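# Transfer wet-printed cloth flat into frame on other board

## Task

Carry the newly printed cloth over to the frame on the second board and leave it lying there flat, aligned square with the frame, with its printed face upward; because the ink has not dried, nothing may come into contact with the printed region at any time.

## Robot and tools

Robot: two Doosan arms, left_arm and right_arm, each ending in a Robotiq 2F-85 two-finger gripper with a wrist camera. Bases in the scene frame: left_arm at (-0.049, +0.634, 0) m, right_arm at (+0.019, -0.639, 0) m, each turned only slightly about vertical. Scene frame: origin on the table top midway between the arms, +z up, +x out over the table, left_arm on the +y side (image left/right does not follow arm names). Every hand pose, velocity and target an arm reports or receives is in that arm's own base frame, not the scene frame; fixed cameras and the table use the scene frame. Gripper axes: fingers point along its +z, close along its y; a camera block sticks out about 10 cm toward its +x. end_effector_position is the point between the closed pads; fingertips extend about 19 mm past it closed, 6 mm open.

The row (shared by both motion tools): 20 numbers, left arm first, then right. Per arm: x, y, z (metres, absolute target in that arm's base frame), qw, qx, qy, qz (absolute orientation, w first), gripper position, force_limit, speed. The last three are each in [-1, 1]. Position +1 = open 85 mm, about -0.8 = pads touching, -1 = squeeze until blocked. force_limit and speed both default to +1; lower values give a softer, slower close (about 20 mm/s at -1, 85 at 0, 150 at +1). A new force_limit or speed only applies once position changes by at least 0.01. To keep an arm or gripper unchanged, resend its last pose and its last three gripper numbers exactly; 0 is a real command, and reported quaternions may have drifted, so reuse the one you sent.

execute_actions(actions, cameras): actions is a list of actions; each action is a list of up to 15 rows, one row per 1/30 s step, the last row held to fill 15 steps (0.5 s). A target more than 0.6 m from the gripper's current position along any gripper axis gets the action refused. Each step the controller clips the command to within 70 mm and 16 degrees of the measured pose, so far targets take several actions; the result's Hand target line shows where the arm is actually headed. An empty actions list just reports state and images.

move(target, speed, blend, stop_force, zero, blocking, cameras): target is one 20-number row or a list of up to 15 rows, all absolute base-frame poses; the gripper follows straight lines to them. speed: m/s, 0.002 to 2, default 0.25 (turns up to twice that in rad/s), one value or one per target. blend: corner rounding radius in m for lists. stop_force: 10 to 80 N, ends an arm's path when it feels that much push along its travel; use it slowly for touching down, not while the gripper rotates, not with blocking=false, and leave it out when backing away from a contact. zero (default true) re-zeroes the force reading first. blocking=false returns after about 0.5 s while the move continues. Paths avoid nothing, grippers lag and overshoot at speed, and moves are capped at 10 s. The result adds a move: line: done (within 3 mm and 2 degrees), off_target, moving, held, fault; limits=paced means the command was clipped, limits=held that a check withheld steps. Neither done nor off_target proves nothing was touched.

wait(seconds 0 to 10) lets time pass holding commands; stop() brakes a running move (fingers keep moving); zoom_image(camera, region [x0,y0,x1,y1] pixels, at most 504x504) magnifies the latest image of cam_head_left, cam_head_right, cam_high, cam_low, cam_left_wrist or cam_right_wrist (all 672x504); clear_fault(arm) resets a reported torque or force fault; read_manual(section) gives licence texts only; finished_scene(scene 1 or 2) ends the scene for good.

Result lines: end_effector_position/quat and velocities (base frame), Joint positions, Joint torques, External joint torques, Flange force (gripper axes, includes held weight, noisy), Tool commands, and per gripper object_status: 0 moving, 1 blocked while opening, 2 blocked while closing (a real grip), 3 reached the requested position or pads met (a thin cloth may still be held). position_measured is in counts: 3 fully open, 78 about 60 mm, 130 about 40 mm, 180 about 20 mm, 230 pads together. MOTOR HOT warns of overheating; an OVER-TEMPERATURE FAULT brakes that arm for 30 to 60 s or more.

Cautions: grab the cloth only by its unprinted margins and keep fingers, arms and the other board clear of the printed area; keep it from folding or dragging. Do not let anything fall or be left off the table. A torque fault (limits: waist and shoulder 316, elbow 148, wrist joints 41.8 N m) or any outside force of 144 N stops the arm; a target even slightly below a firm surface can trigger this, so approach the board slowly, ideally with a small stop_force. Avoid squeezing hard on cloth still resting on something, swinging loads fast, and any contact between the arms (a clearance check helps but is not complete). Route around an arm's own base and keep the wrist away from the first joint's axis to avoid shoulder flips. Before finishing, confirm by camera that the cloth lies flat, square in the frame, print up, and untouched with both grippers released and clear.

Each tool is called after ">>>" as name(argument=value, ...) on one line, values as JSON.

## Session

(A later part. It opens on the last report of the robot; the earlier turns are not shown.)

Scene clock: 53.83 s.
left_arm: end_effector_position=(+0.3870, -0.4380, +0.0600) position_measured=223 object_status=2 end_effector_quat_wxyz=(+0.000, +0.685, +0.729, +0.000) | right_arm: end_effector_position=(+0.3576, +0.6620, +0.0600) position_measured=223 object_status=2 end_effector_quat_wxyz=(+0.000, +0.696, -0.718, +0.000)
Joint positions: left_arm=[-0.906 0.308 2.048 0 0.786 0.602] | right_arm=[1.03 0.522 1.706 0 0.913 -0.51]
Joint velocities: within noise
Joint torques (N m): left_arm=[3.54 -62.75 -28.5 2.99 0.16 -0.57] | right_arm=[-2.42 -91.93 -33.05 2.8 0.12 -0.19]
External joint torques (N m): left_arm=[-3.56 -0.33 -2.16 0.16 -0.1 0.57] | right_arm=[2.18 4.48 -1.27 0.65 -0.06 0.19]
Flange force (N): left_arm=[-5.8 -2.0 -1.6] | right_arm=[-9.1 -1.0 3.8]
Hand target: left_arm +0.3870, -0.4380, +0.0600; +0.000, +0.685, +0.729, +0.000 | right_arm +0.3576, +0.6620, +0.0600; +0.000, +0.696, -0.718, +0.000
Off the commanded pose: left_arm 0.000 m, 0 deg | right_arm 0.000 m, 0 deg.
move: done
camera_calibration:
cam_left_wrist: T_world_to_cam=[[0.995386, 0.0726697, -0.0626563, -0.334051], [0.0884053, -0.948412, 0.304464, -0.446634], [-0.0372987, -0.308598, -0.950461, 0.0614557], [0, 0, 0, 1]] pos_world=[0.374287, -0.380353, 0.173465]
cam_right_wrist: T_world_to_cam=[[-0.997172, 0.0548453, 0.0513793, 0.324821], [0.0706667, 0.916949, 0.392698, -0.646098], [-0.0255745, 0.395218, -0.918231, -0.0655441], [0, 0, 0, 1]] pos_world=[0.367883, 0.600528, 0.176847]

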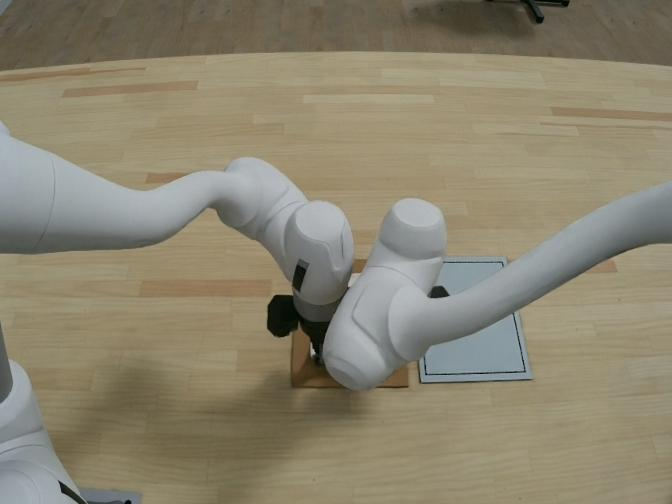

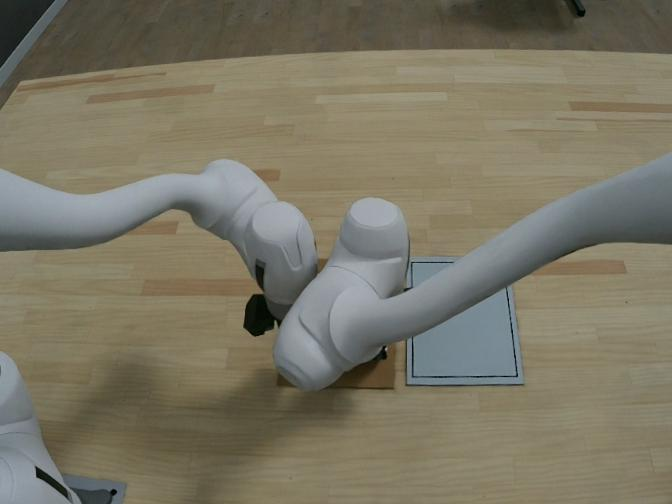

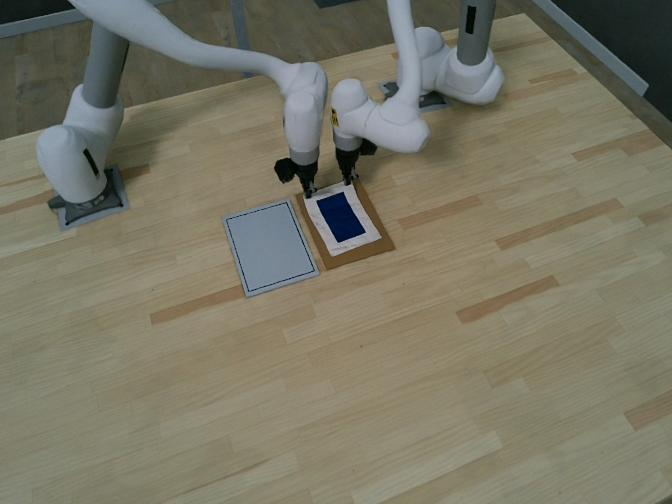

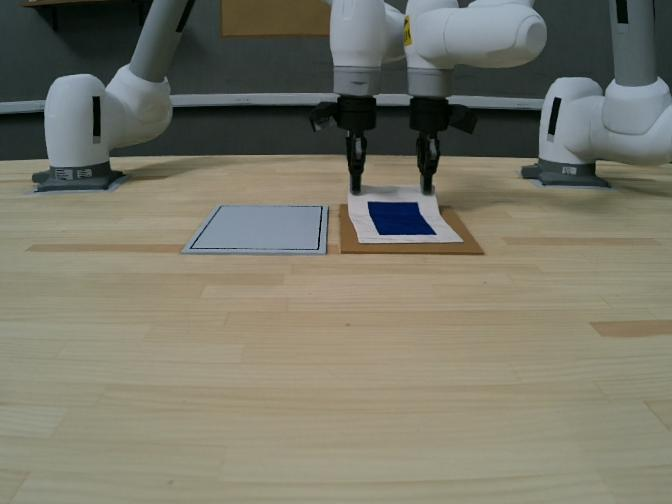

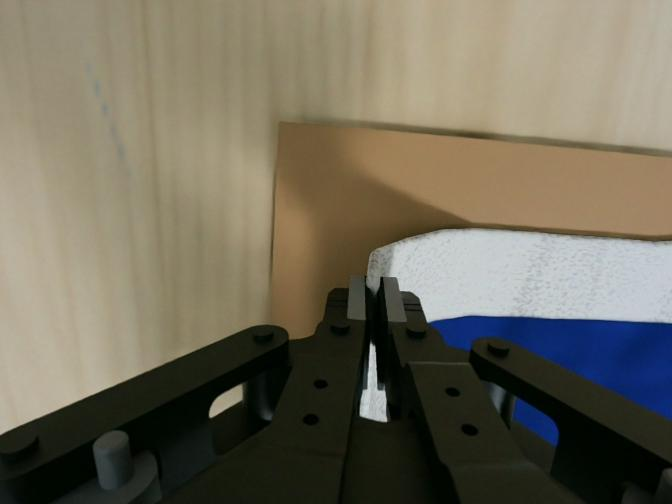

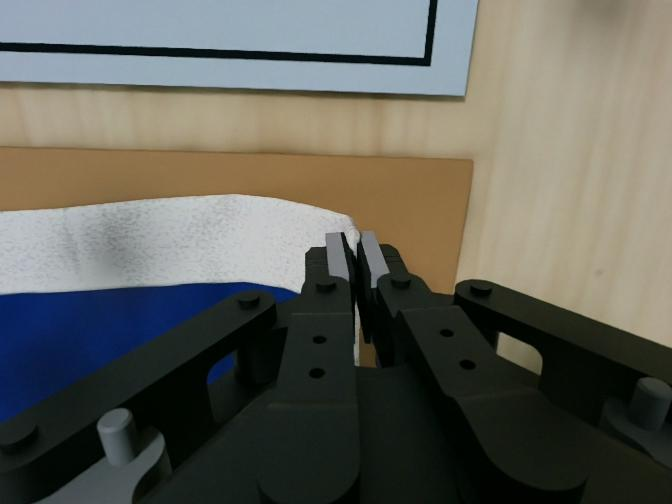

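>>> move(target=[[0.442, -0.4365, 0.15, 0, 0.6845, 0.729, 0, -1, -0.6, -1, 0.4125, 0.6584, 0.15, 0, 0.696, -0.718, 0, -1, -0.6, -1],[0.497, -0.4349, 0.24, 0, 0.6845, 0.729, 0, -1, -0.6, -1, 0.4674, 0.6547, 0.24, 0, 0.696, -0.718, 0, -1, -0.6, -1]], speed=0.08, blend=0.03, cameras=["cam_low","cam_high","cam_left_wrist"])

>>> move(target=[[0.507, -0.4346, 0.3, 0, 0.6845, 0.729, 0, -1, -0.6, -1, 0.4774, 0.6541, 0.3, 0, 0.696, -0.718, 0, -1, -0.6, -1],[0.507, -0.4346, 0.4, 0, 0.6845, 0.729, 0, -1, -0.6, -1, 0.4774, 0.6541, 0.4, 0, 0.696, -0.718, 0, -1, -0.6, -1]], speed=0.06, blend=0.03)

>>> zoom_image(camera="cam_low", region=[260, 40, 500, 270])

Scene clock: 61.33 s.
left_arm: end_effector_position=(+0.4970, -0.4349, +0.2401) position_measured=223 object_status=2 end_effector_quat_wxyz=(+0.000, +0.685, +0.729, +0.000) | right_arm: end_effector_position=(+0.4674, +0.6547, +0.2401) position_measured=223 object_status=2 end_effector_quat_wxyz=(+0.000, +0.696, -0.718, +0.000)
Joint positions: left_arm=[-0.771 0.241 1.746 0 1.154 0.737] | right_arm=[0.908 0.458 1.44 0 1.243 -0.632]
Joint velocities: within noise
Joint torques (N m): left_arm=[3.6 -64.6 -37.08 3.98 0.14 -0.61] | right_arm=[-2.58 -92.58 -39.92 3.43 0.08 -0.19]
External joint torques (N m): left_arm=[-3.51 -0.57 -2.55 0.1 -0.09 0.61] | right_arm=[2.45 4.8 -0.98 0.68 -0.03 0.2]
Flange force (N): left_arm=[-5.8 -0.4 -3.0] | right_arm=[-10.0 -2.7 1.5]
Hand target: left_arm +0.4970, -0.4349, +0.2400; +0.000, +0.685, +0.729, +0.000 | right_arm +0.4674, +0.6547, +0.2400; +0.000, +0.696, -0.718, +0.000
Off the commanded pose: left_arm 0.000 m, 0 deg | right_arm 0.000 m, 0 deg.
move: done
camera_calibration:
cam_left_wrist: T_world_to_cam=[[0.995398, 0.0726025, -0.0625389, -0.432557], [0.0883091, -0.948388, 0.304569, -0.508234], [-0.0371987, -0.30869, -0.950435, 0.237601], [0, 0, 0, 1]] pos_world=[0.484287, -0.377253, 0.353565]
Images, in order (width x height): cam_high 672x504, cam_low 672x504, cam_left_wrist 672x504.

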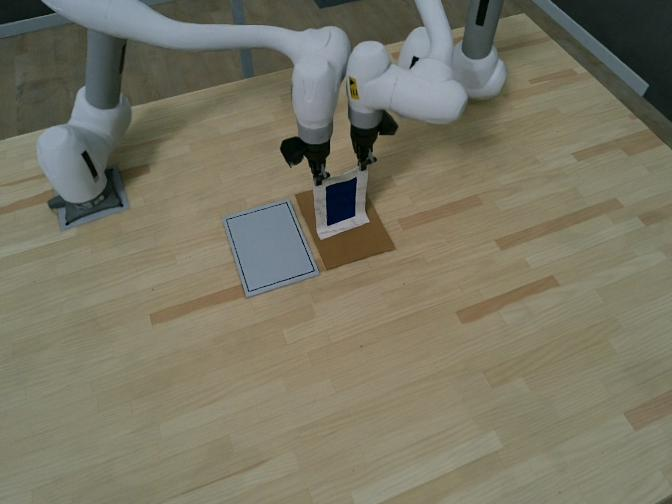

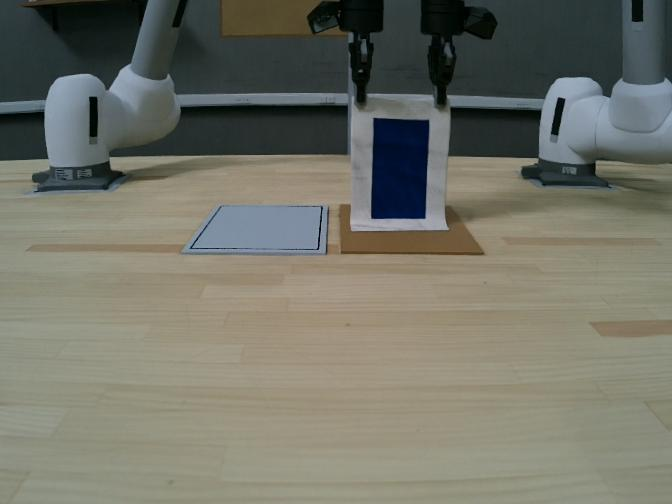

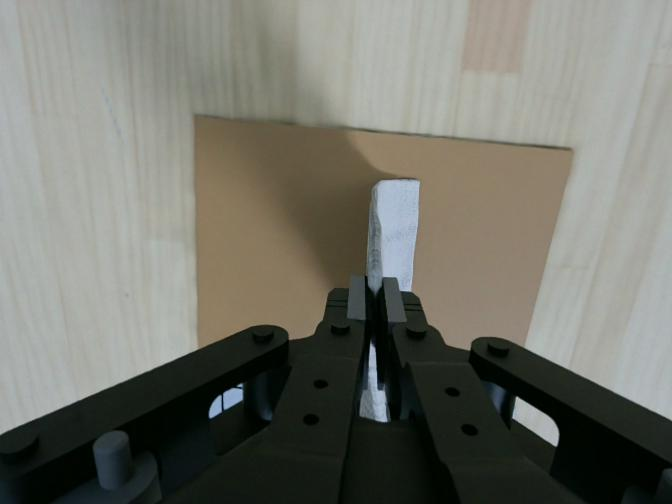

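Scene clock: 64.33 s.
left_arm: end_effector_position=(+0.5070, -0.4346, +0.4000) position_measured=223 object_status=2 end_effector_quat_wxyz=(+0.000, +0.685, +0.729, +0.000) | right_arm: end_effector_position=(+0.4774, +0.6541, +0.4001) position_measured=223 object_status=2 end_effector_quat_wxyz=(+0.000, +0.696, -0.718, +0.000)
Joint positions: left_arm=[-0.76 0.183 1.52 0 1.438 0.748] | right_arm=[0.898 0.417 1.21 0 1.515 -0.642]
Joint velocities: within noise
Joint torques (N m): left_arm=[3.43 -62.25 -40.1 4.33 0.15 -0.56] | right_arm=[-2.67 -90.98 -41.72 3.63 0.11 -0.21]
External joint torques (N m): left_arm=[-3.27 -0.69 -3.01 0.12 -0.09 0.56] | right_arm=[2.43 4.7 -1.57 0.72 -0.07 0.21]
Flange force (N): left_arm=[-6.0 0.4 -4.7] | right_arm=[-11.8 -4.1 -2.0]
Hand target: left_arm +0.5070, -0.4346, +0.4000; +0.000, +0.685, +0.729, +0.000 | right_arm +0.4774, +0.6541, +0.4000; +0.000, +0.696, -0.718, +0.000
Off the commanded pose: left_arm 0.000 m, 0 deg | right_arm 0.000 m, 0 deg.
move: done
camera_calibration:
cam_left_wrist: T_world_to_cam=[[0.99539, 0.072697, -0.0625684, -0.432472], [0.088408, -0.94838, 0.304563, -0.557607], [-0.0371978, -0.30869, -0.950435, 0.390135], [0, 0, 0, 1]] pos_world=[0.494287, -0.376953, 0.513565]
cam_right_wrist: T_world_to_cam=[[-0.997175, 0.0548774, 0.0512903, 0.427275], [0.0706636, 0.91691, 0.392789, -0.780807], [-0.0254734, 0.395303, -0.918197, 0.252854], [0, 0, 0, 1]] pos_world=[0.487684, 0.592528, 0.516947]

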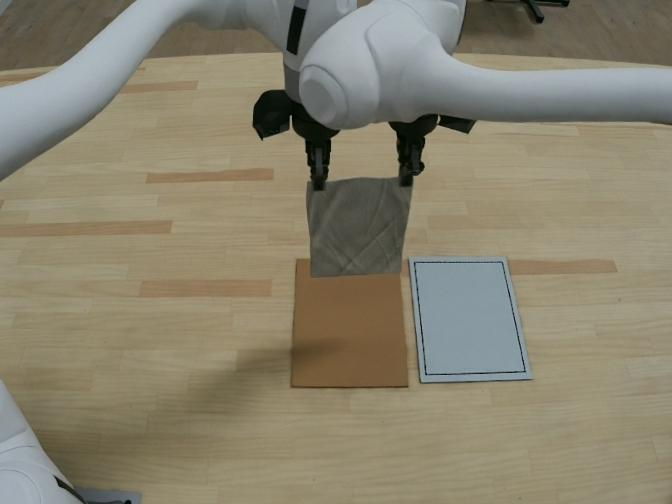

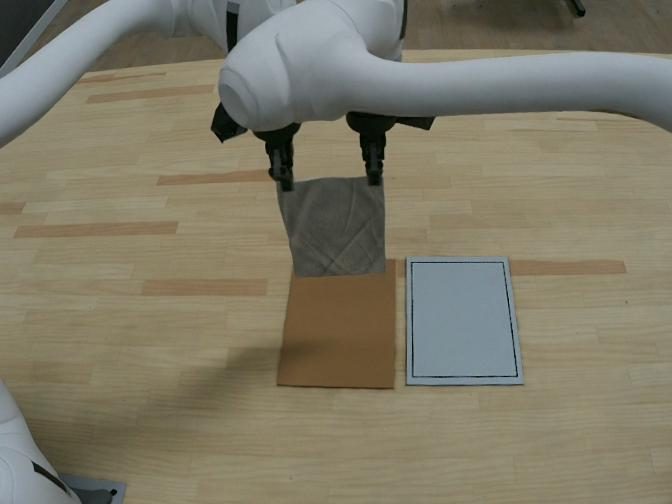

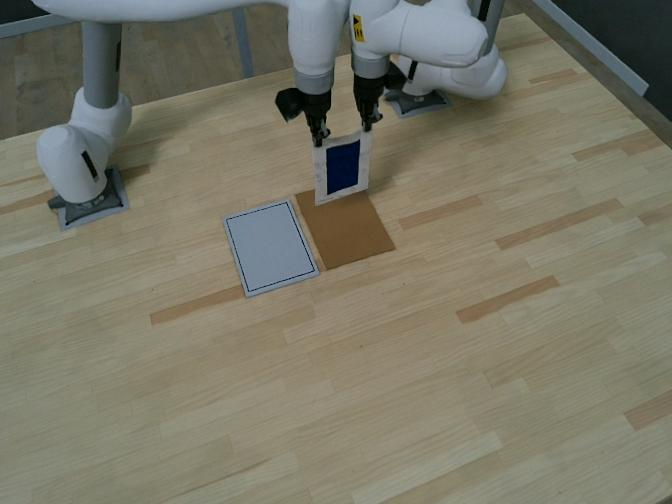

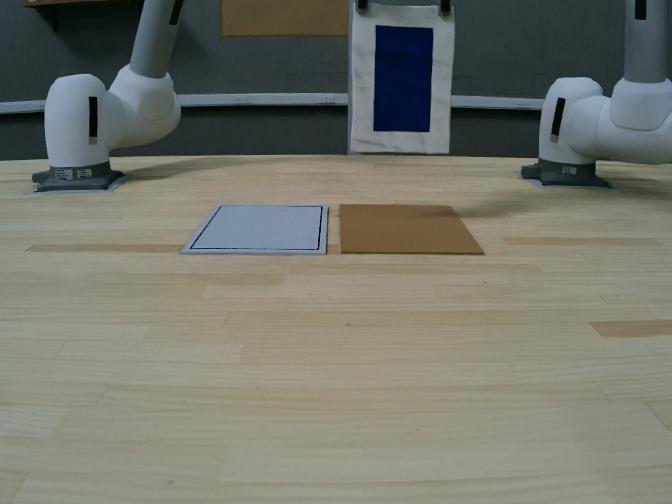

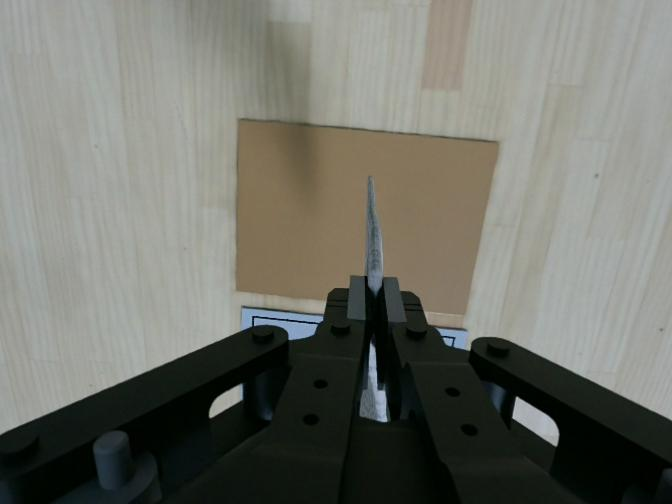

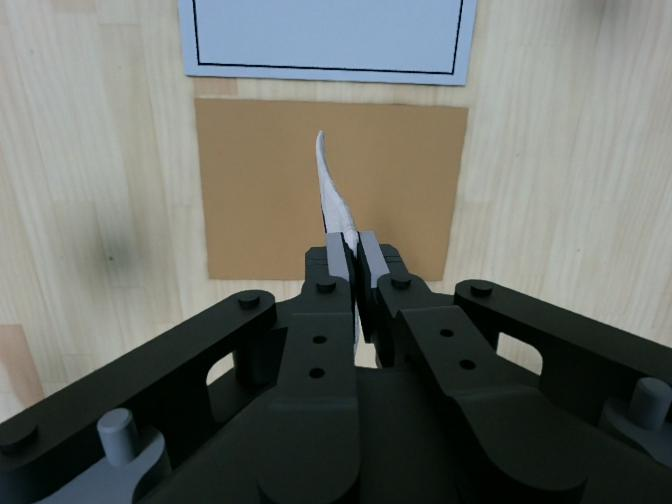

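Scaled by 2.100 from the camera's 672x504 image, which has a finer 960x720 frame.

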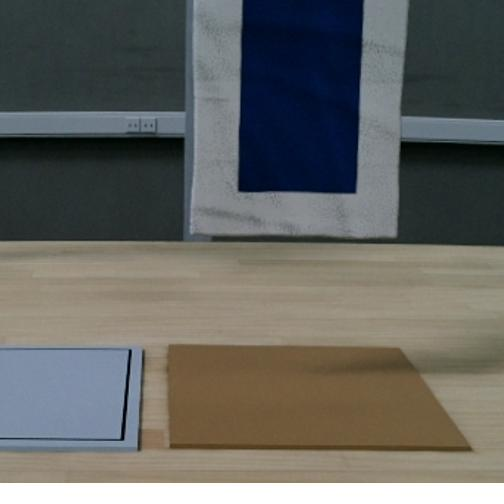

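>>> move(target=[0.5176, -0.6745, 0.4, 0, 0.7046, 0.7096, 0, -1, -0.6, -1, 0.4577, 0.4146, 0.4, 0, 0.6757, -0.7372, 0, -1, -0.6, -1], speed=0.12)

>>> zoom_image(camera="cam_low", region=[150, 0, 400, 270])

Scene clock: 75.13 s.
left_arm: end_effector_position=(+0.5070, -0.4346, +0.4000) position_measured=223 object_status=2 end_effector_quat_wxyz=(+0.000, +0.685, +0.729, +0.000) | right_arm: end_effector_position=(+0.4767, +0.6451, +0.4000) position_measured=223 object_status=2 end_effector_quat_wxyz=(+0.000, +0.695, -0.719, +0.000)
Joint positions: left_arm=[-0.76 0.183 1.52 0 1.438 0.748] | right_arm=[0.891 0.403 1.229 0 1.509 -0.646]
Joint velocities: within noise
Joint torques (N m): left_arm=[3.95 -62.22 -40.02 4.42 0.22 -0.55] | right_arm=[-2.86 -89.81 -41.78 3.6 0.22 -0.18]
External joint torques (N m): left_arm=[-4.09 0.38 -2.83 -0.01 -0.18 0.56] | right_arm=[2.62 4.82 -1.46 0.74 -0.17 0.18]
Flange force (N): left_arm=[-7.8 0.4 -4.0] | right_arm=[-11.8 -3.9 -1.6]
Hand target: left_arm +0.5070, -0.4346, +0.4000; +0.000, +0.685, +0.729, +0.000 | right_arm +0.4767, +0.6451, +0.4000; +0.000, +0.695, -0.719, +0.000
Off the commanded pose: left_arm 0.240 m, 3 deg | right_arm 0.231 m, 3 deg.
move: held (left_arm; a check stopped the path), off_target (right_arm; braked when a check withheld steps of left_arm); limits=held
pose unreachable (left arm): on one or more control steps of this call, first in action 0 (counted from 0), this arm could not follow its commanded pose, so it was not sent that pose on those steps. It may still have moved: this result reports where it is.
cause: moving toward the commanded pose would bring a part of the arm too close to another arm (a part of this arm just beyond joint 5 (wrist pitch) and a part of the right arm just beyond its joint 4 (forearm roll)).
camera_calibration:
cam_left_wrist: T_world_to_cam=[[0.995386, 0.0726697, -0.0626563, -0.432434], [0.0884053, -0.948412, 0.304464, -0.557631], [-0.0372987, -0.308598, -0.950461, 0.390107], [0, 0, 0, 1]] pos_world=[0.494287, -0.377053, 0.513465]
cam_right_wrist: T_world_to_cam=[[-0.997057, 0.056901, 0.0513859, 0.42568], [0.0725603, 0.916789, 0.392726, -0.773369], [-0.0247636, 0.395298, -0.918219, 0.25593], [0, 0, 0, 1]] pos_world=[0.486881, 0.583625, 0.516847]

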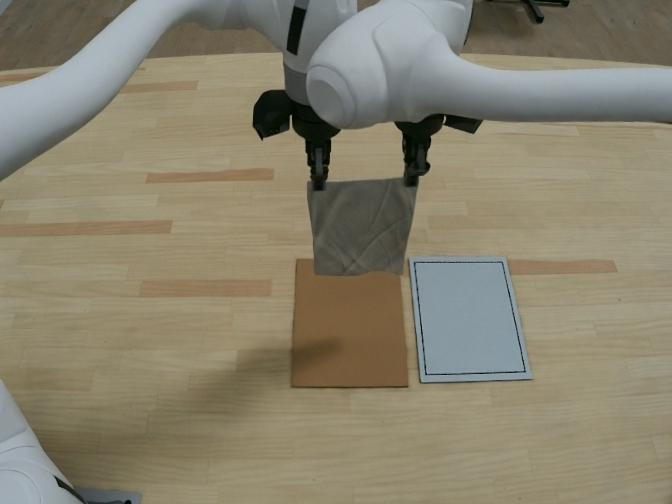

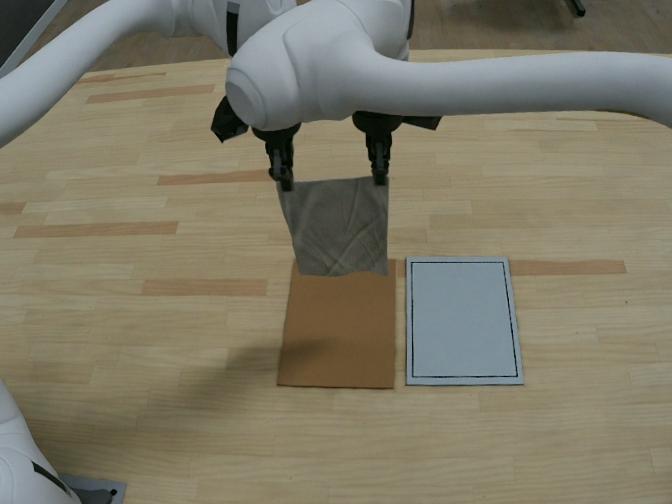

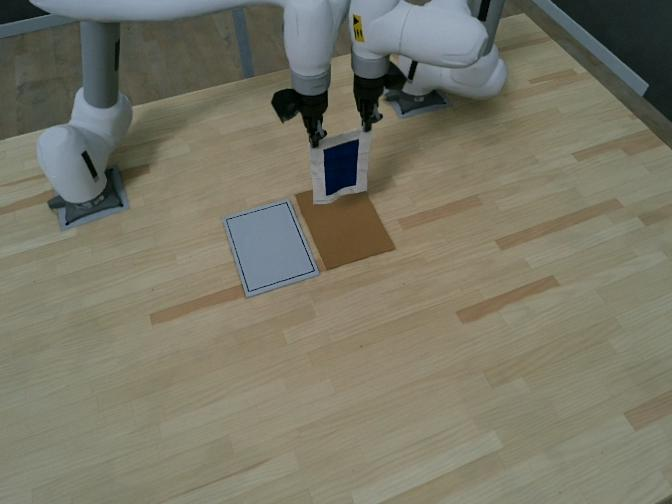

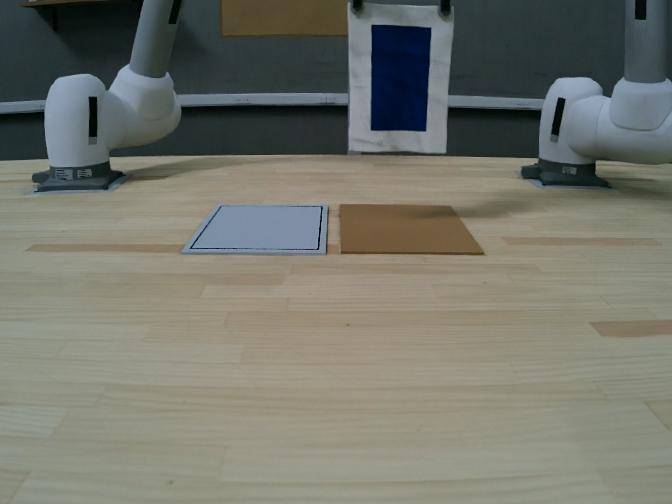

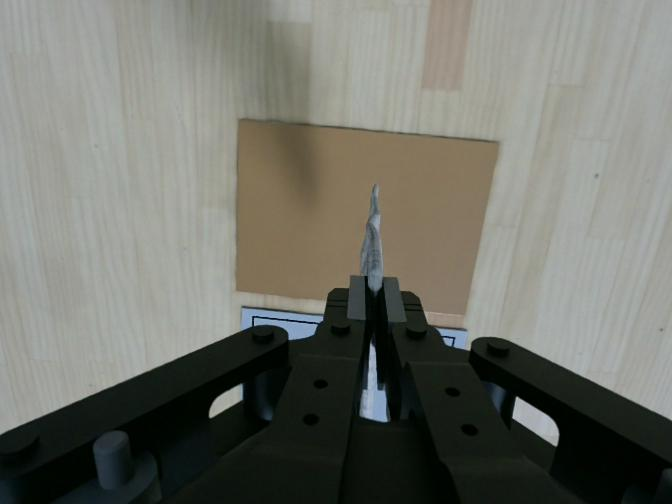

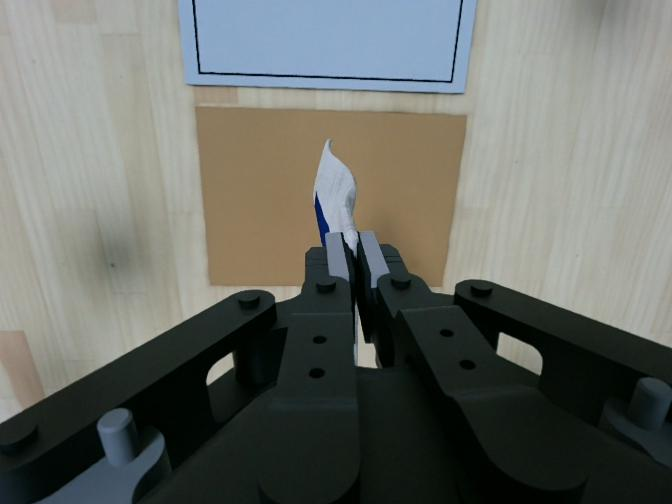

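Scaled by 1.867 from the camera's 672x504 image, which has a finer 960x720 frame.

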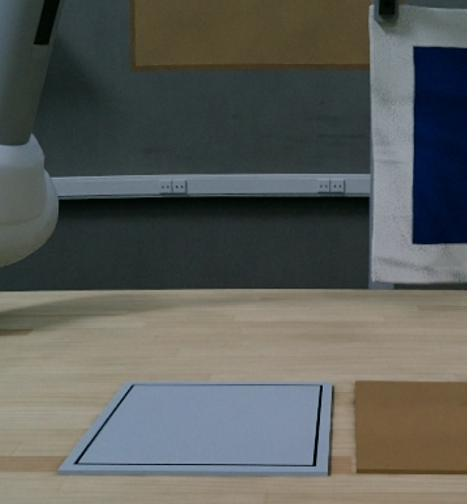

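>>> move(target=[0.5072, -0.4426, 0.4, 0.0619, 0.7019, 0.7069, -0.0614, -1, -0.6, -1, 0.4767, 0.6451, 0.4, 0, 0.695, -0.719, 0, -1, -0.6, -1], speed=0.1)

>>> zoom_image(camera="cam_low", region=[300, 0, 500, 200])

Scene clock: 80.13 s.
left_arm: end_effector_position=(+0.5072, -0.4426, +0.4000) position_measured=223 object_status=2 end_effector_quat_wxyz=(+0.062, +0.702, +0.707, -0.061) | right_arm: end_effector_position=(+0.4767, +0.6451, +0.4000) position_measured=223 object_status=2 end_effector_quat_wxyz=(+0.000, +0.695, -0.719, +0.000)
Joint positions: left_arm=[-0.713 0.141 1.578 -0.136 1.309 0.879] | right_arm=[0.891 0.403 1.229 0 1.509 -0.645]
Joint velocities: within noise
Joint torques (N m): left_arm=[3.46 -58.23 -40.42 3.9 -0.15 -0.56] | right_arm=[-2.83 -89.61 -41.88 3.67 0.11 -0.17]
External joint torques (N m): left_arm=[-3.54 0.22 -2.65 0.1 -0.12 0.56] | right_arm=[2.65 4.78 -1.33 0.67 -0.06 0.17]
Flange force (N): left_arm=[-7.3 1.0 -2.5] | right_arm=[-11.5 -3.6 -1.6]
Hand target: left_arm +0.5072, -0.4426, +0.4000; +0.062, +0.702, +0.707, -0.061 | right_arm +0.4767, +0.6451, +0.4000; +0.000, +0.695, -0.719, +0.000
Off the commanded pose: left_arm 0.000 m, 0 deg | right_arm 0.000 m, 0 deg.
move: done
camera_calibration:
cam_left_wrist: T_world_to_cam=[[0.997975, 0.0059338, -0.0633316, -0.462654], [0.0347837, -0.884497, 0.465247, -0.574025], [-0.053256, -0.466508, -0.882912, 0.298877], [0, 0, 0, 1]] pos_world=[0.497601, -0.36555, 0.501644]
cam_right_wrist: T_world_to_cam=[[-0.997016, 0.0576961, 0.0512944, 0.425248], [0.0732571, 0.916703, 0.392797, -0.773602], [-0.0243588, 0.395383, -0.918194, 0.25571], [0, 0, 0, 1]] pos_world=[0.48688, 0.583525, 0.516847]

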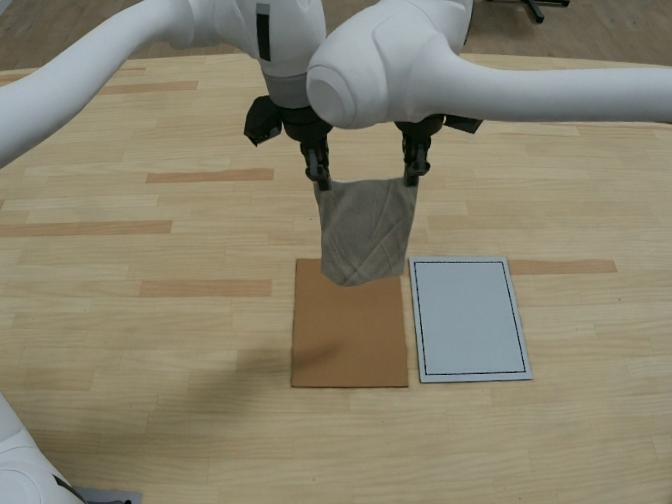

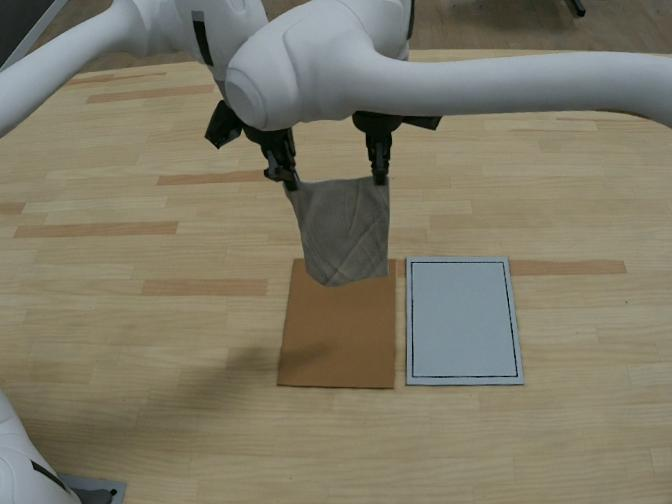

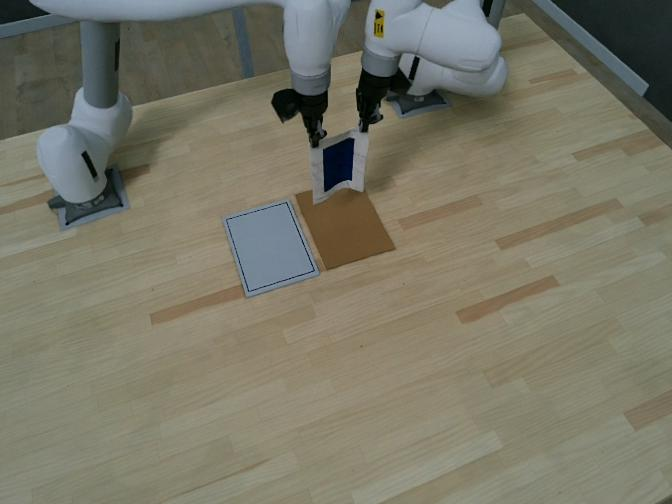

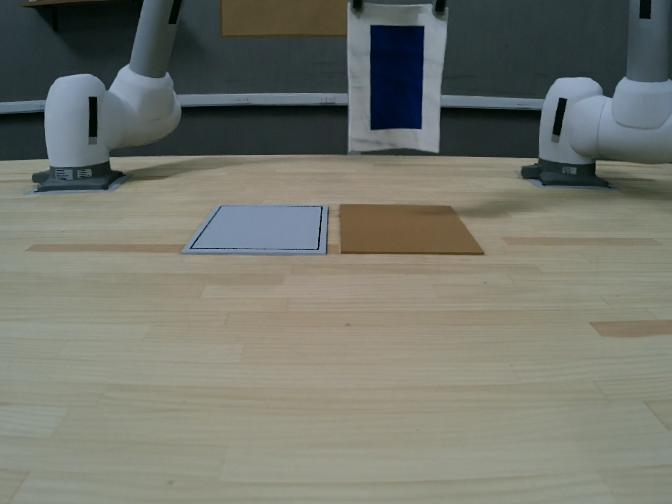

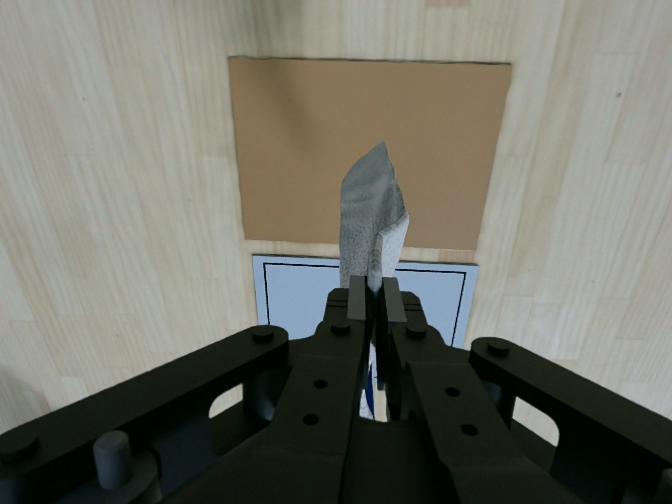

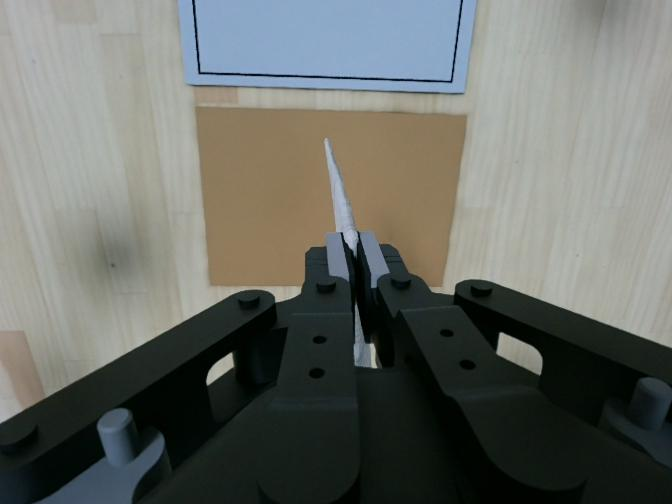

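Scaled by 2.520 from the camera's 672x504 image, which has a finer 960x720 frame.

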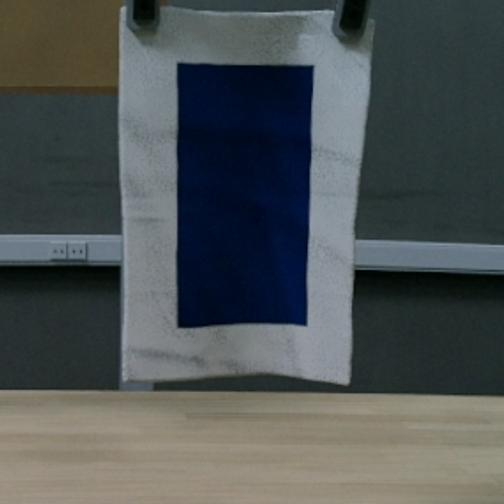

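>>> move(target=[0.5176, -0.6745, 0.4, 0.0619, 0.7019, 0.7069, -0.0614, -1, -0.6, -1, 0.4577, 0.4146, 0.4, 0, 0.6757, -0.7372, 0, -1, -0.6, -1], speed=0.1)

>>> zoom_image(camera="cam_low", region=[150, 0, 400, 270])

Scene clock: 84.00 s.
left_arm: end_effector_position=(+0.5176, -0.6745, +0.4000) position_measured=223 object_status=2 end_effector_quat_wxyz=(+0.062, +0.702, +0.707, -0.061) | right_arm: end_effector_position=(+0.4577, +0.4146, +0.4000) position_measured=223 object_status=2 end_effector_quat_wxyz=(+0.000, -0.676, +0.737, +0.000)
Joint positions: left_arm=[-0.922 0.419 1.214 -0.106 1.369 0.656] | right_arm=[0.68 0.103 1.613 0 1.426 -0.804]
Joint velocities: within noise
Joint torques (N m): left_arm=[3.55 -86.56 -40.98 4.04 -0.23 -0.56] | right_arm=[-3.01 -58.21 -41.52 3.64 0.09 -0.21]
External joint torques (N m): left_arm=[-3.87 -0.09 -2.57 0.07 -0.11 0.56] | right_arm=[3 4.73 -1.24 0.66 -0.05 0.21]
Flange force (N): left_arm=[-7.8 0.6 -2.6] | right_arm=[-10.9 -3.0 -0.7]
Hand target: left_arm +0.5176, -0.6745, +0.4000; +0.062, +0.702, +0.707, -0.061 | right_arm +0.4577, +0.4146, +0.4000; +0.000, -0.676, +0.737, +0.000
Off the commanded pose: left_arm 0.000 m, 0 deg | right_arm 0.000 m, 0 deg.
move: done
camera_calibration:
cam_left_wrist: T_world_to_cam=[[0.997977, 0.00606823, -0.0632888, -0.4716], [0.0348826, -0.884495, 0.465244, -0.77946], [-0.0531554, -0.466511, -0.882917, 0.191243], [0, 0, 0, 1]] pos_world=[0.508001, -0.59735, 0.501644]
cam_right_wrist: T_world_to_cam=[[-0.992557, 0.110441, 0.0513075, 0.395691], [0.12173, 0.911572, 0.392706, -0.580918], [-0.00339956, 0.396029, -0.918232, 0.336537], [0, 0, 0, 1]] pos_world=[0.464605, 0.352569, 0.516847]

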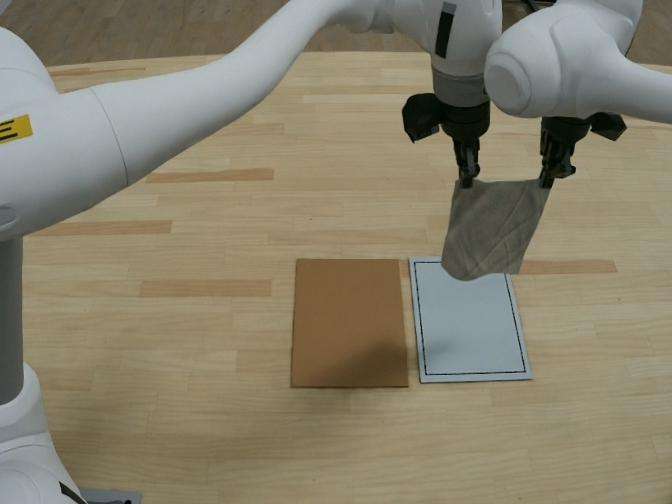

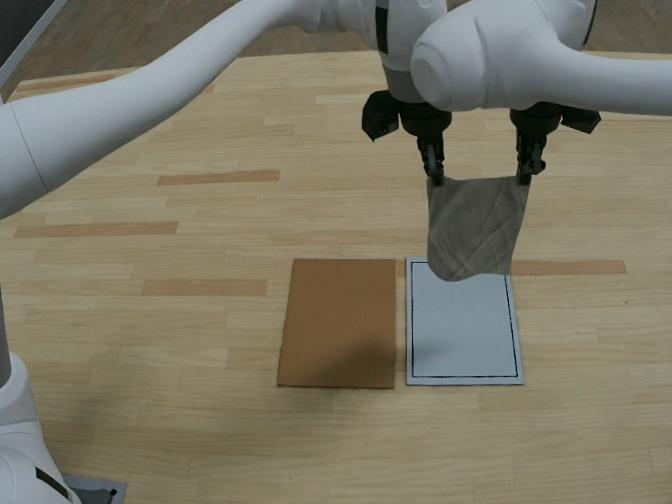

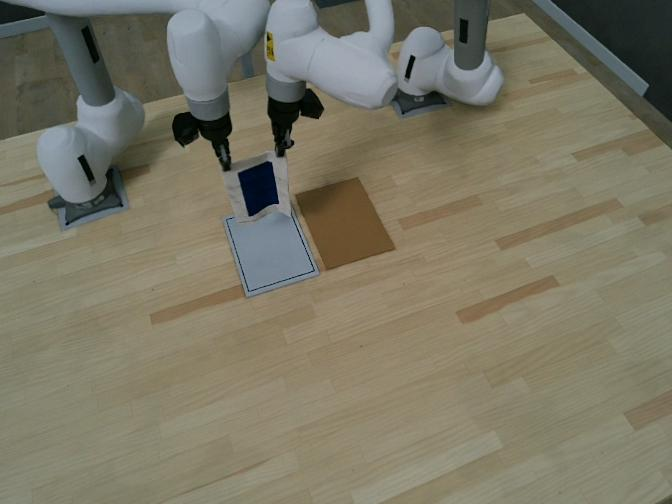

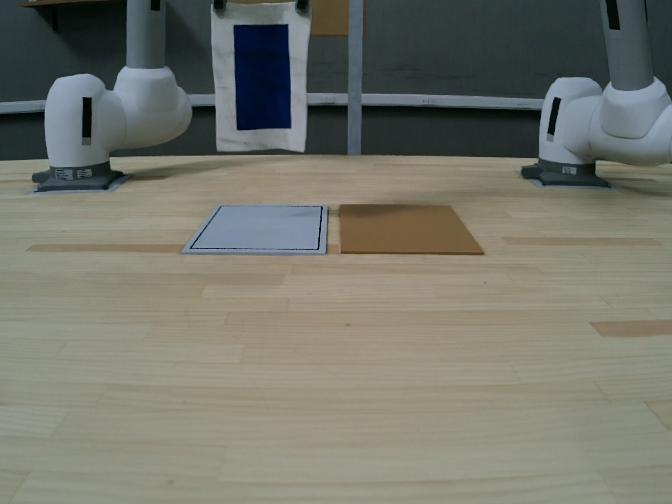

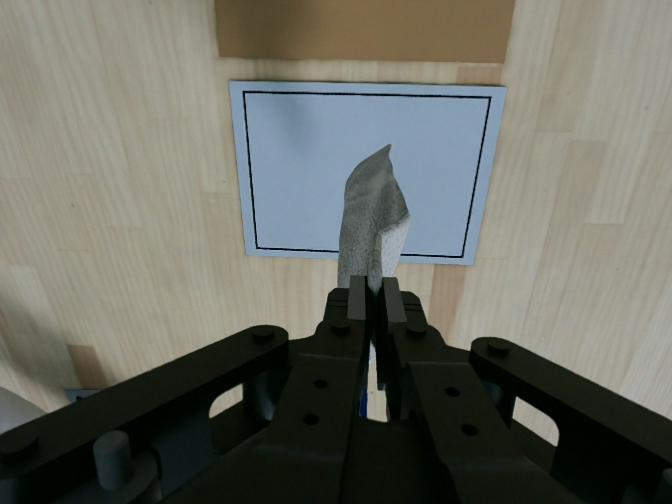

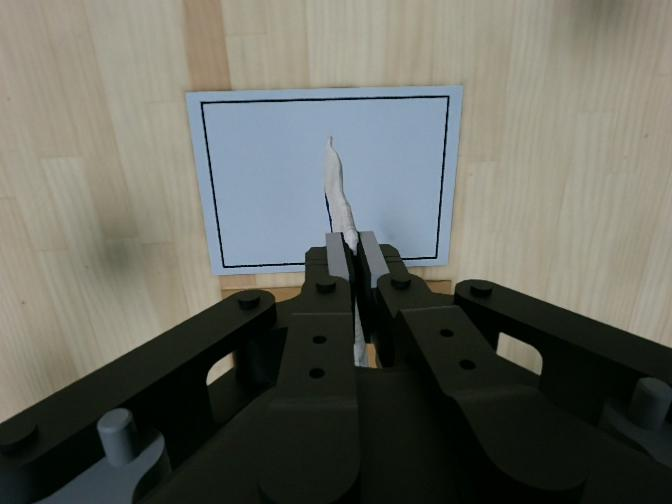

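Scaled by 1.867 from the camera's 672x504 image, which has a finer 960x720 frame.

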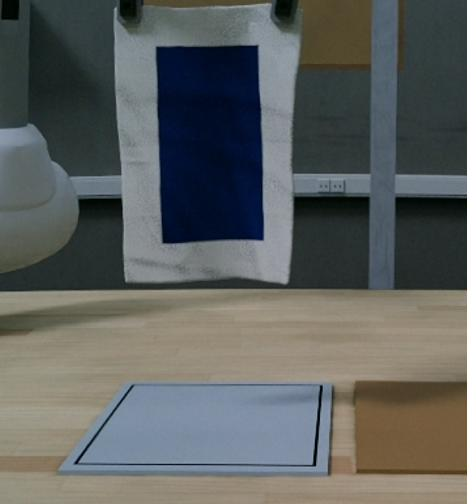

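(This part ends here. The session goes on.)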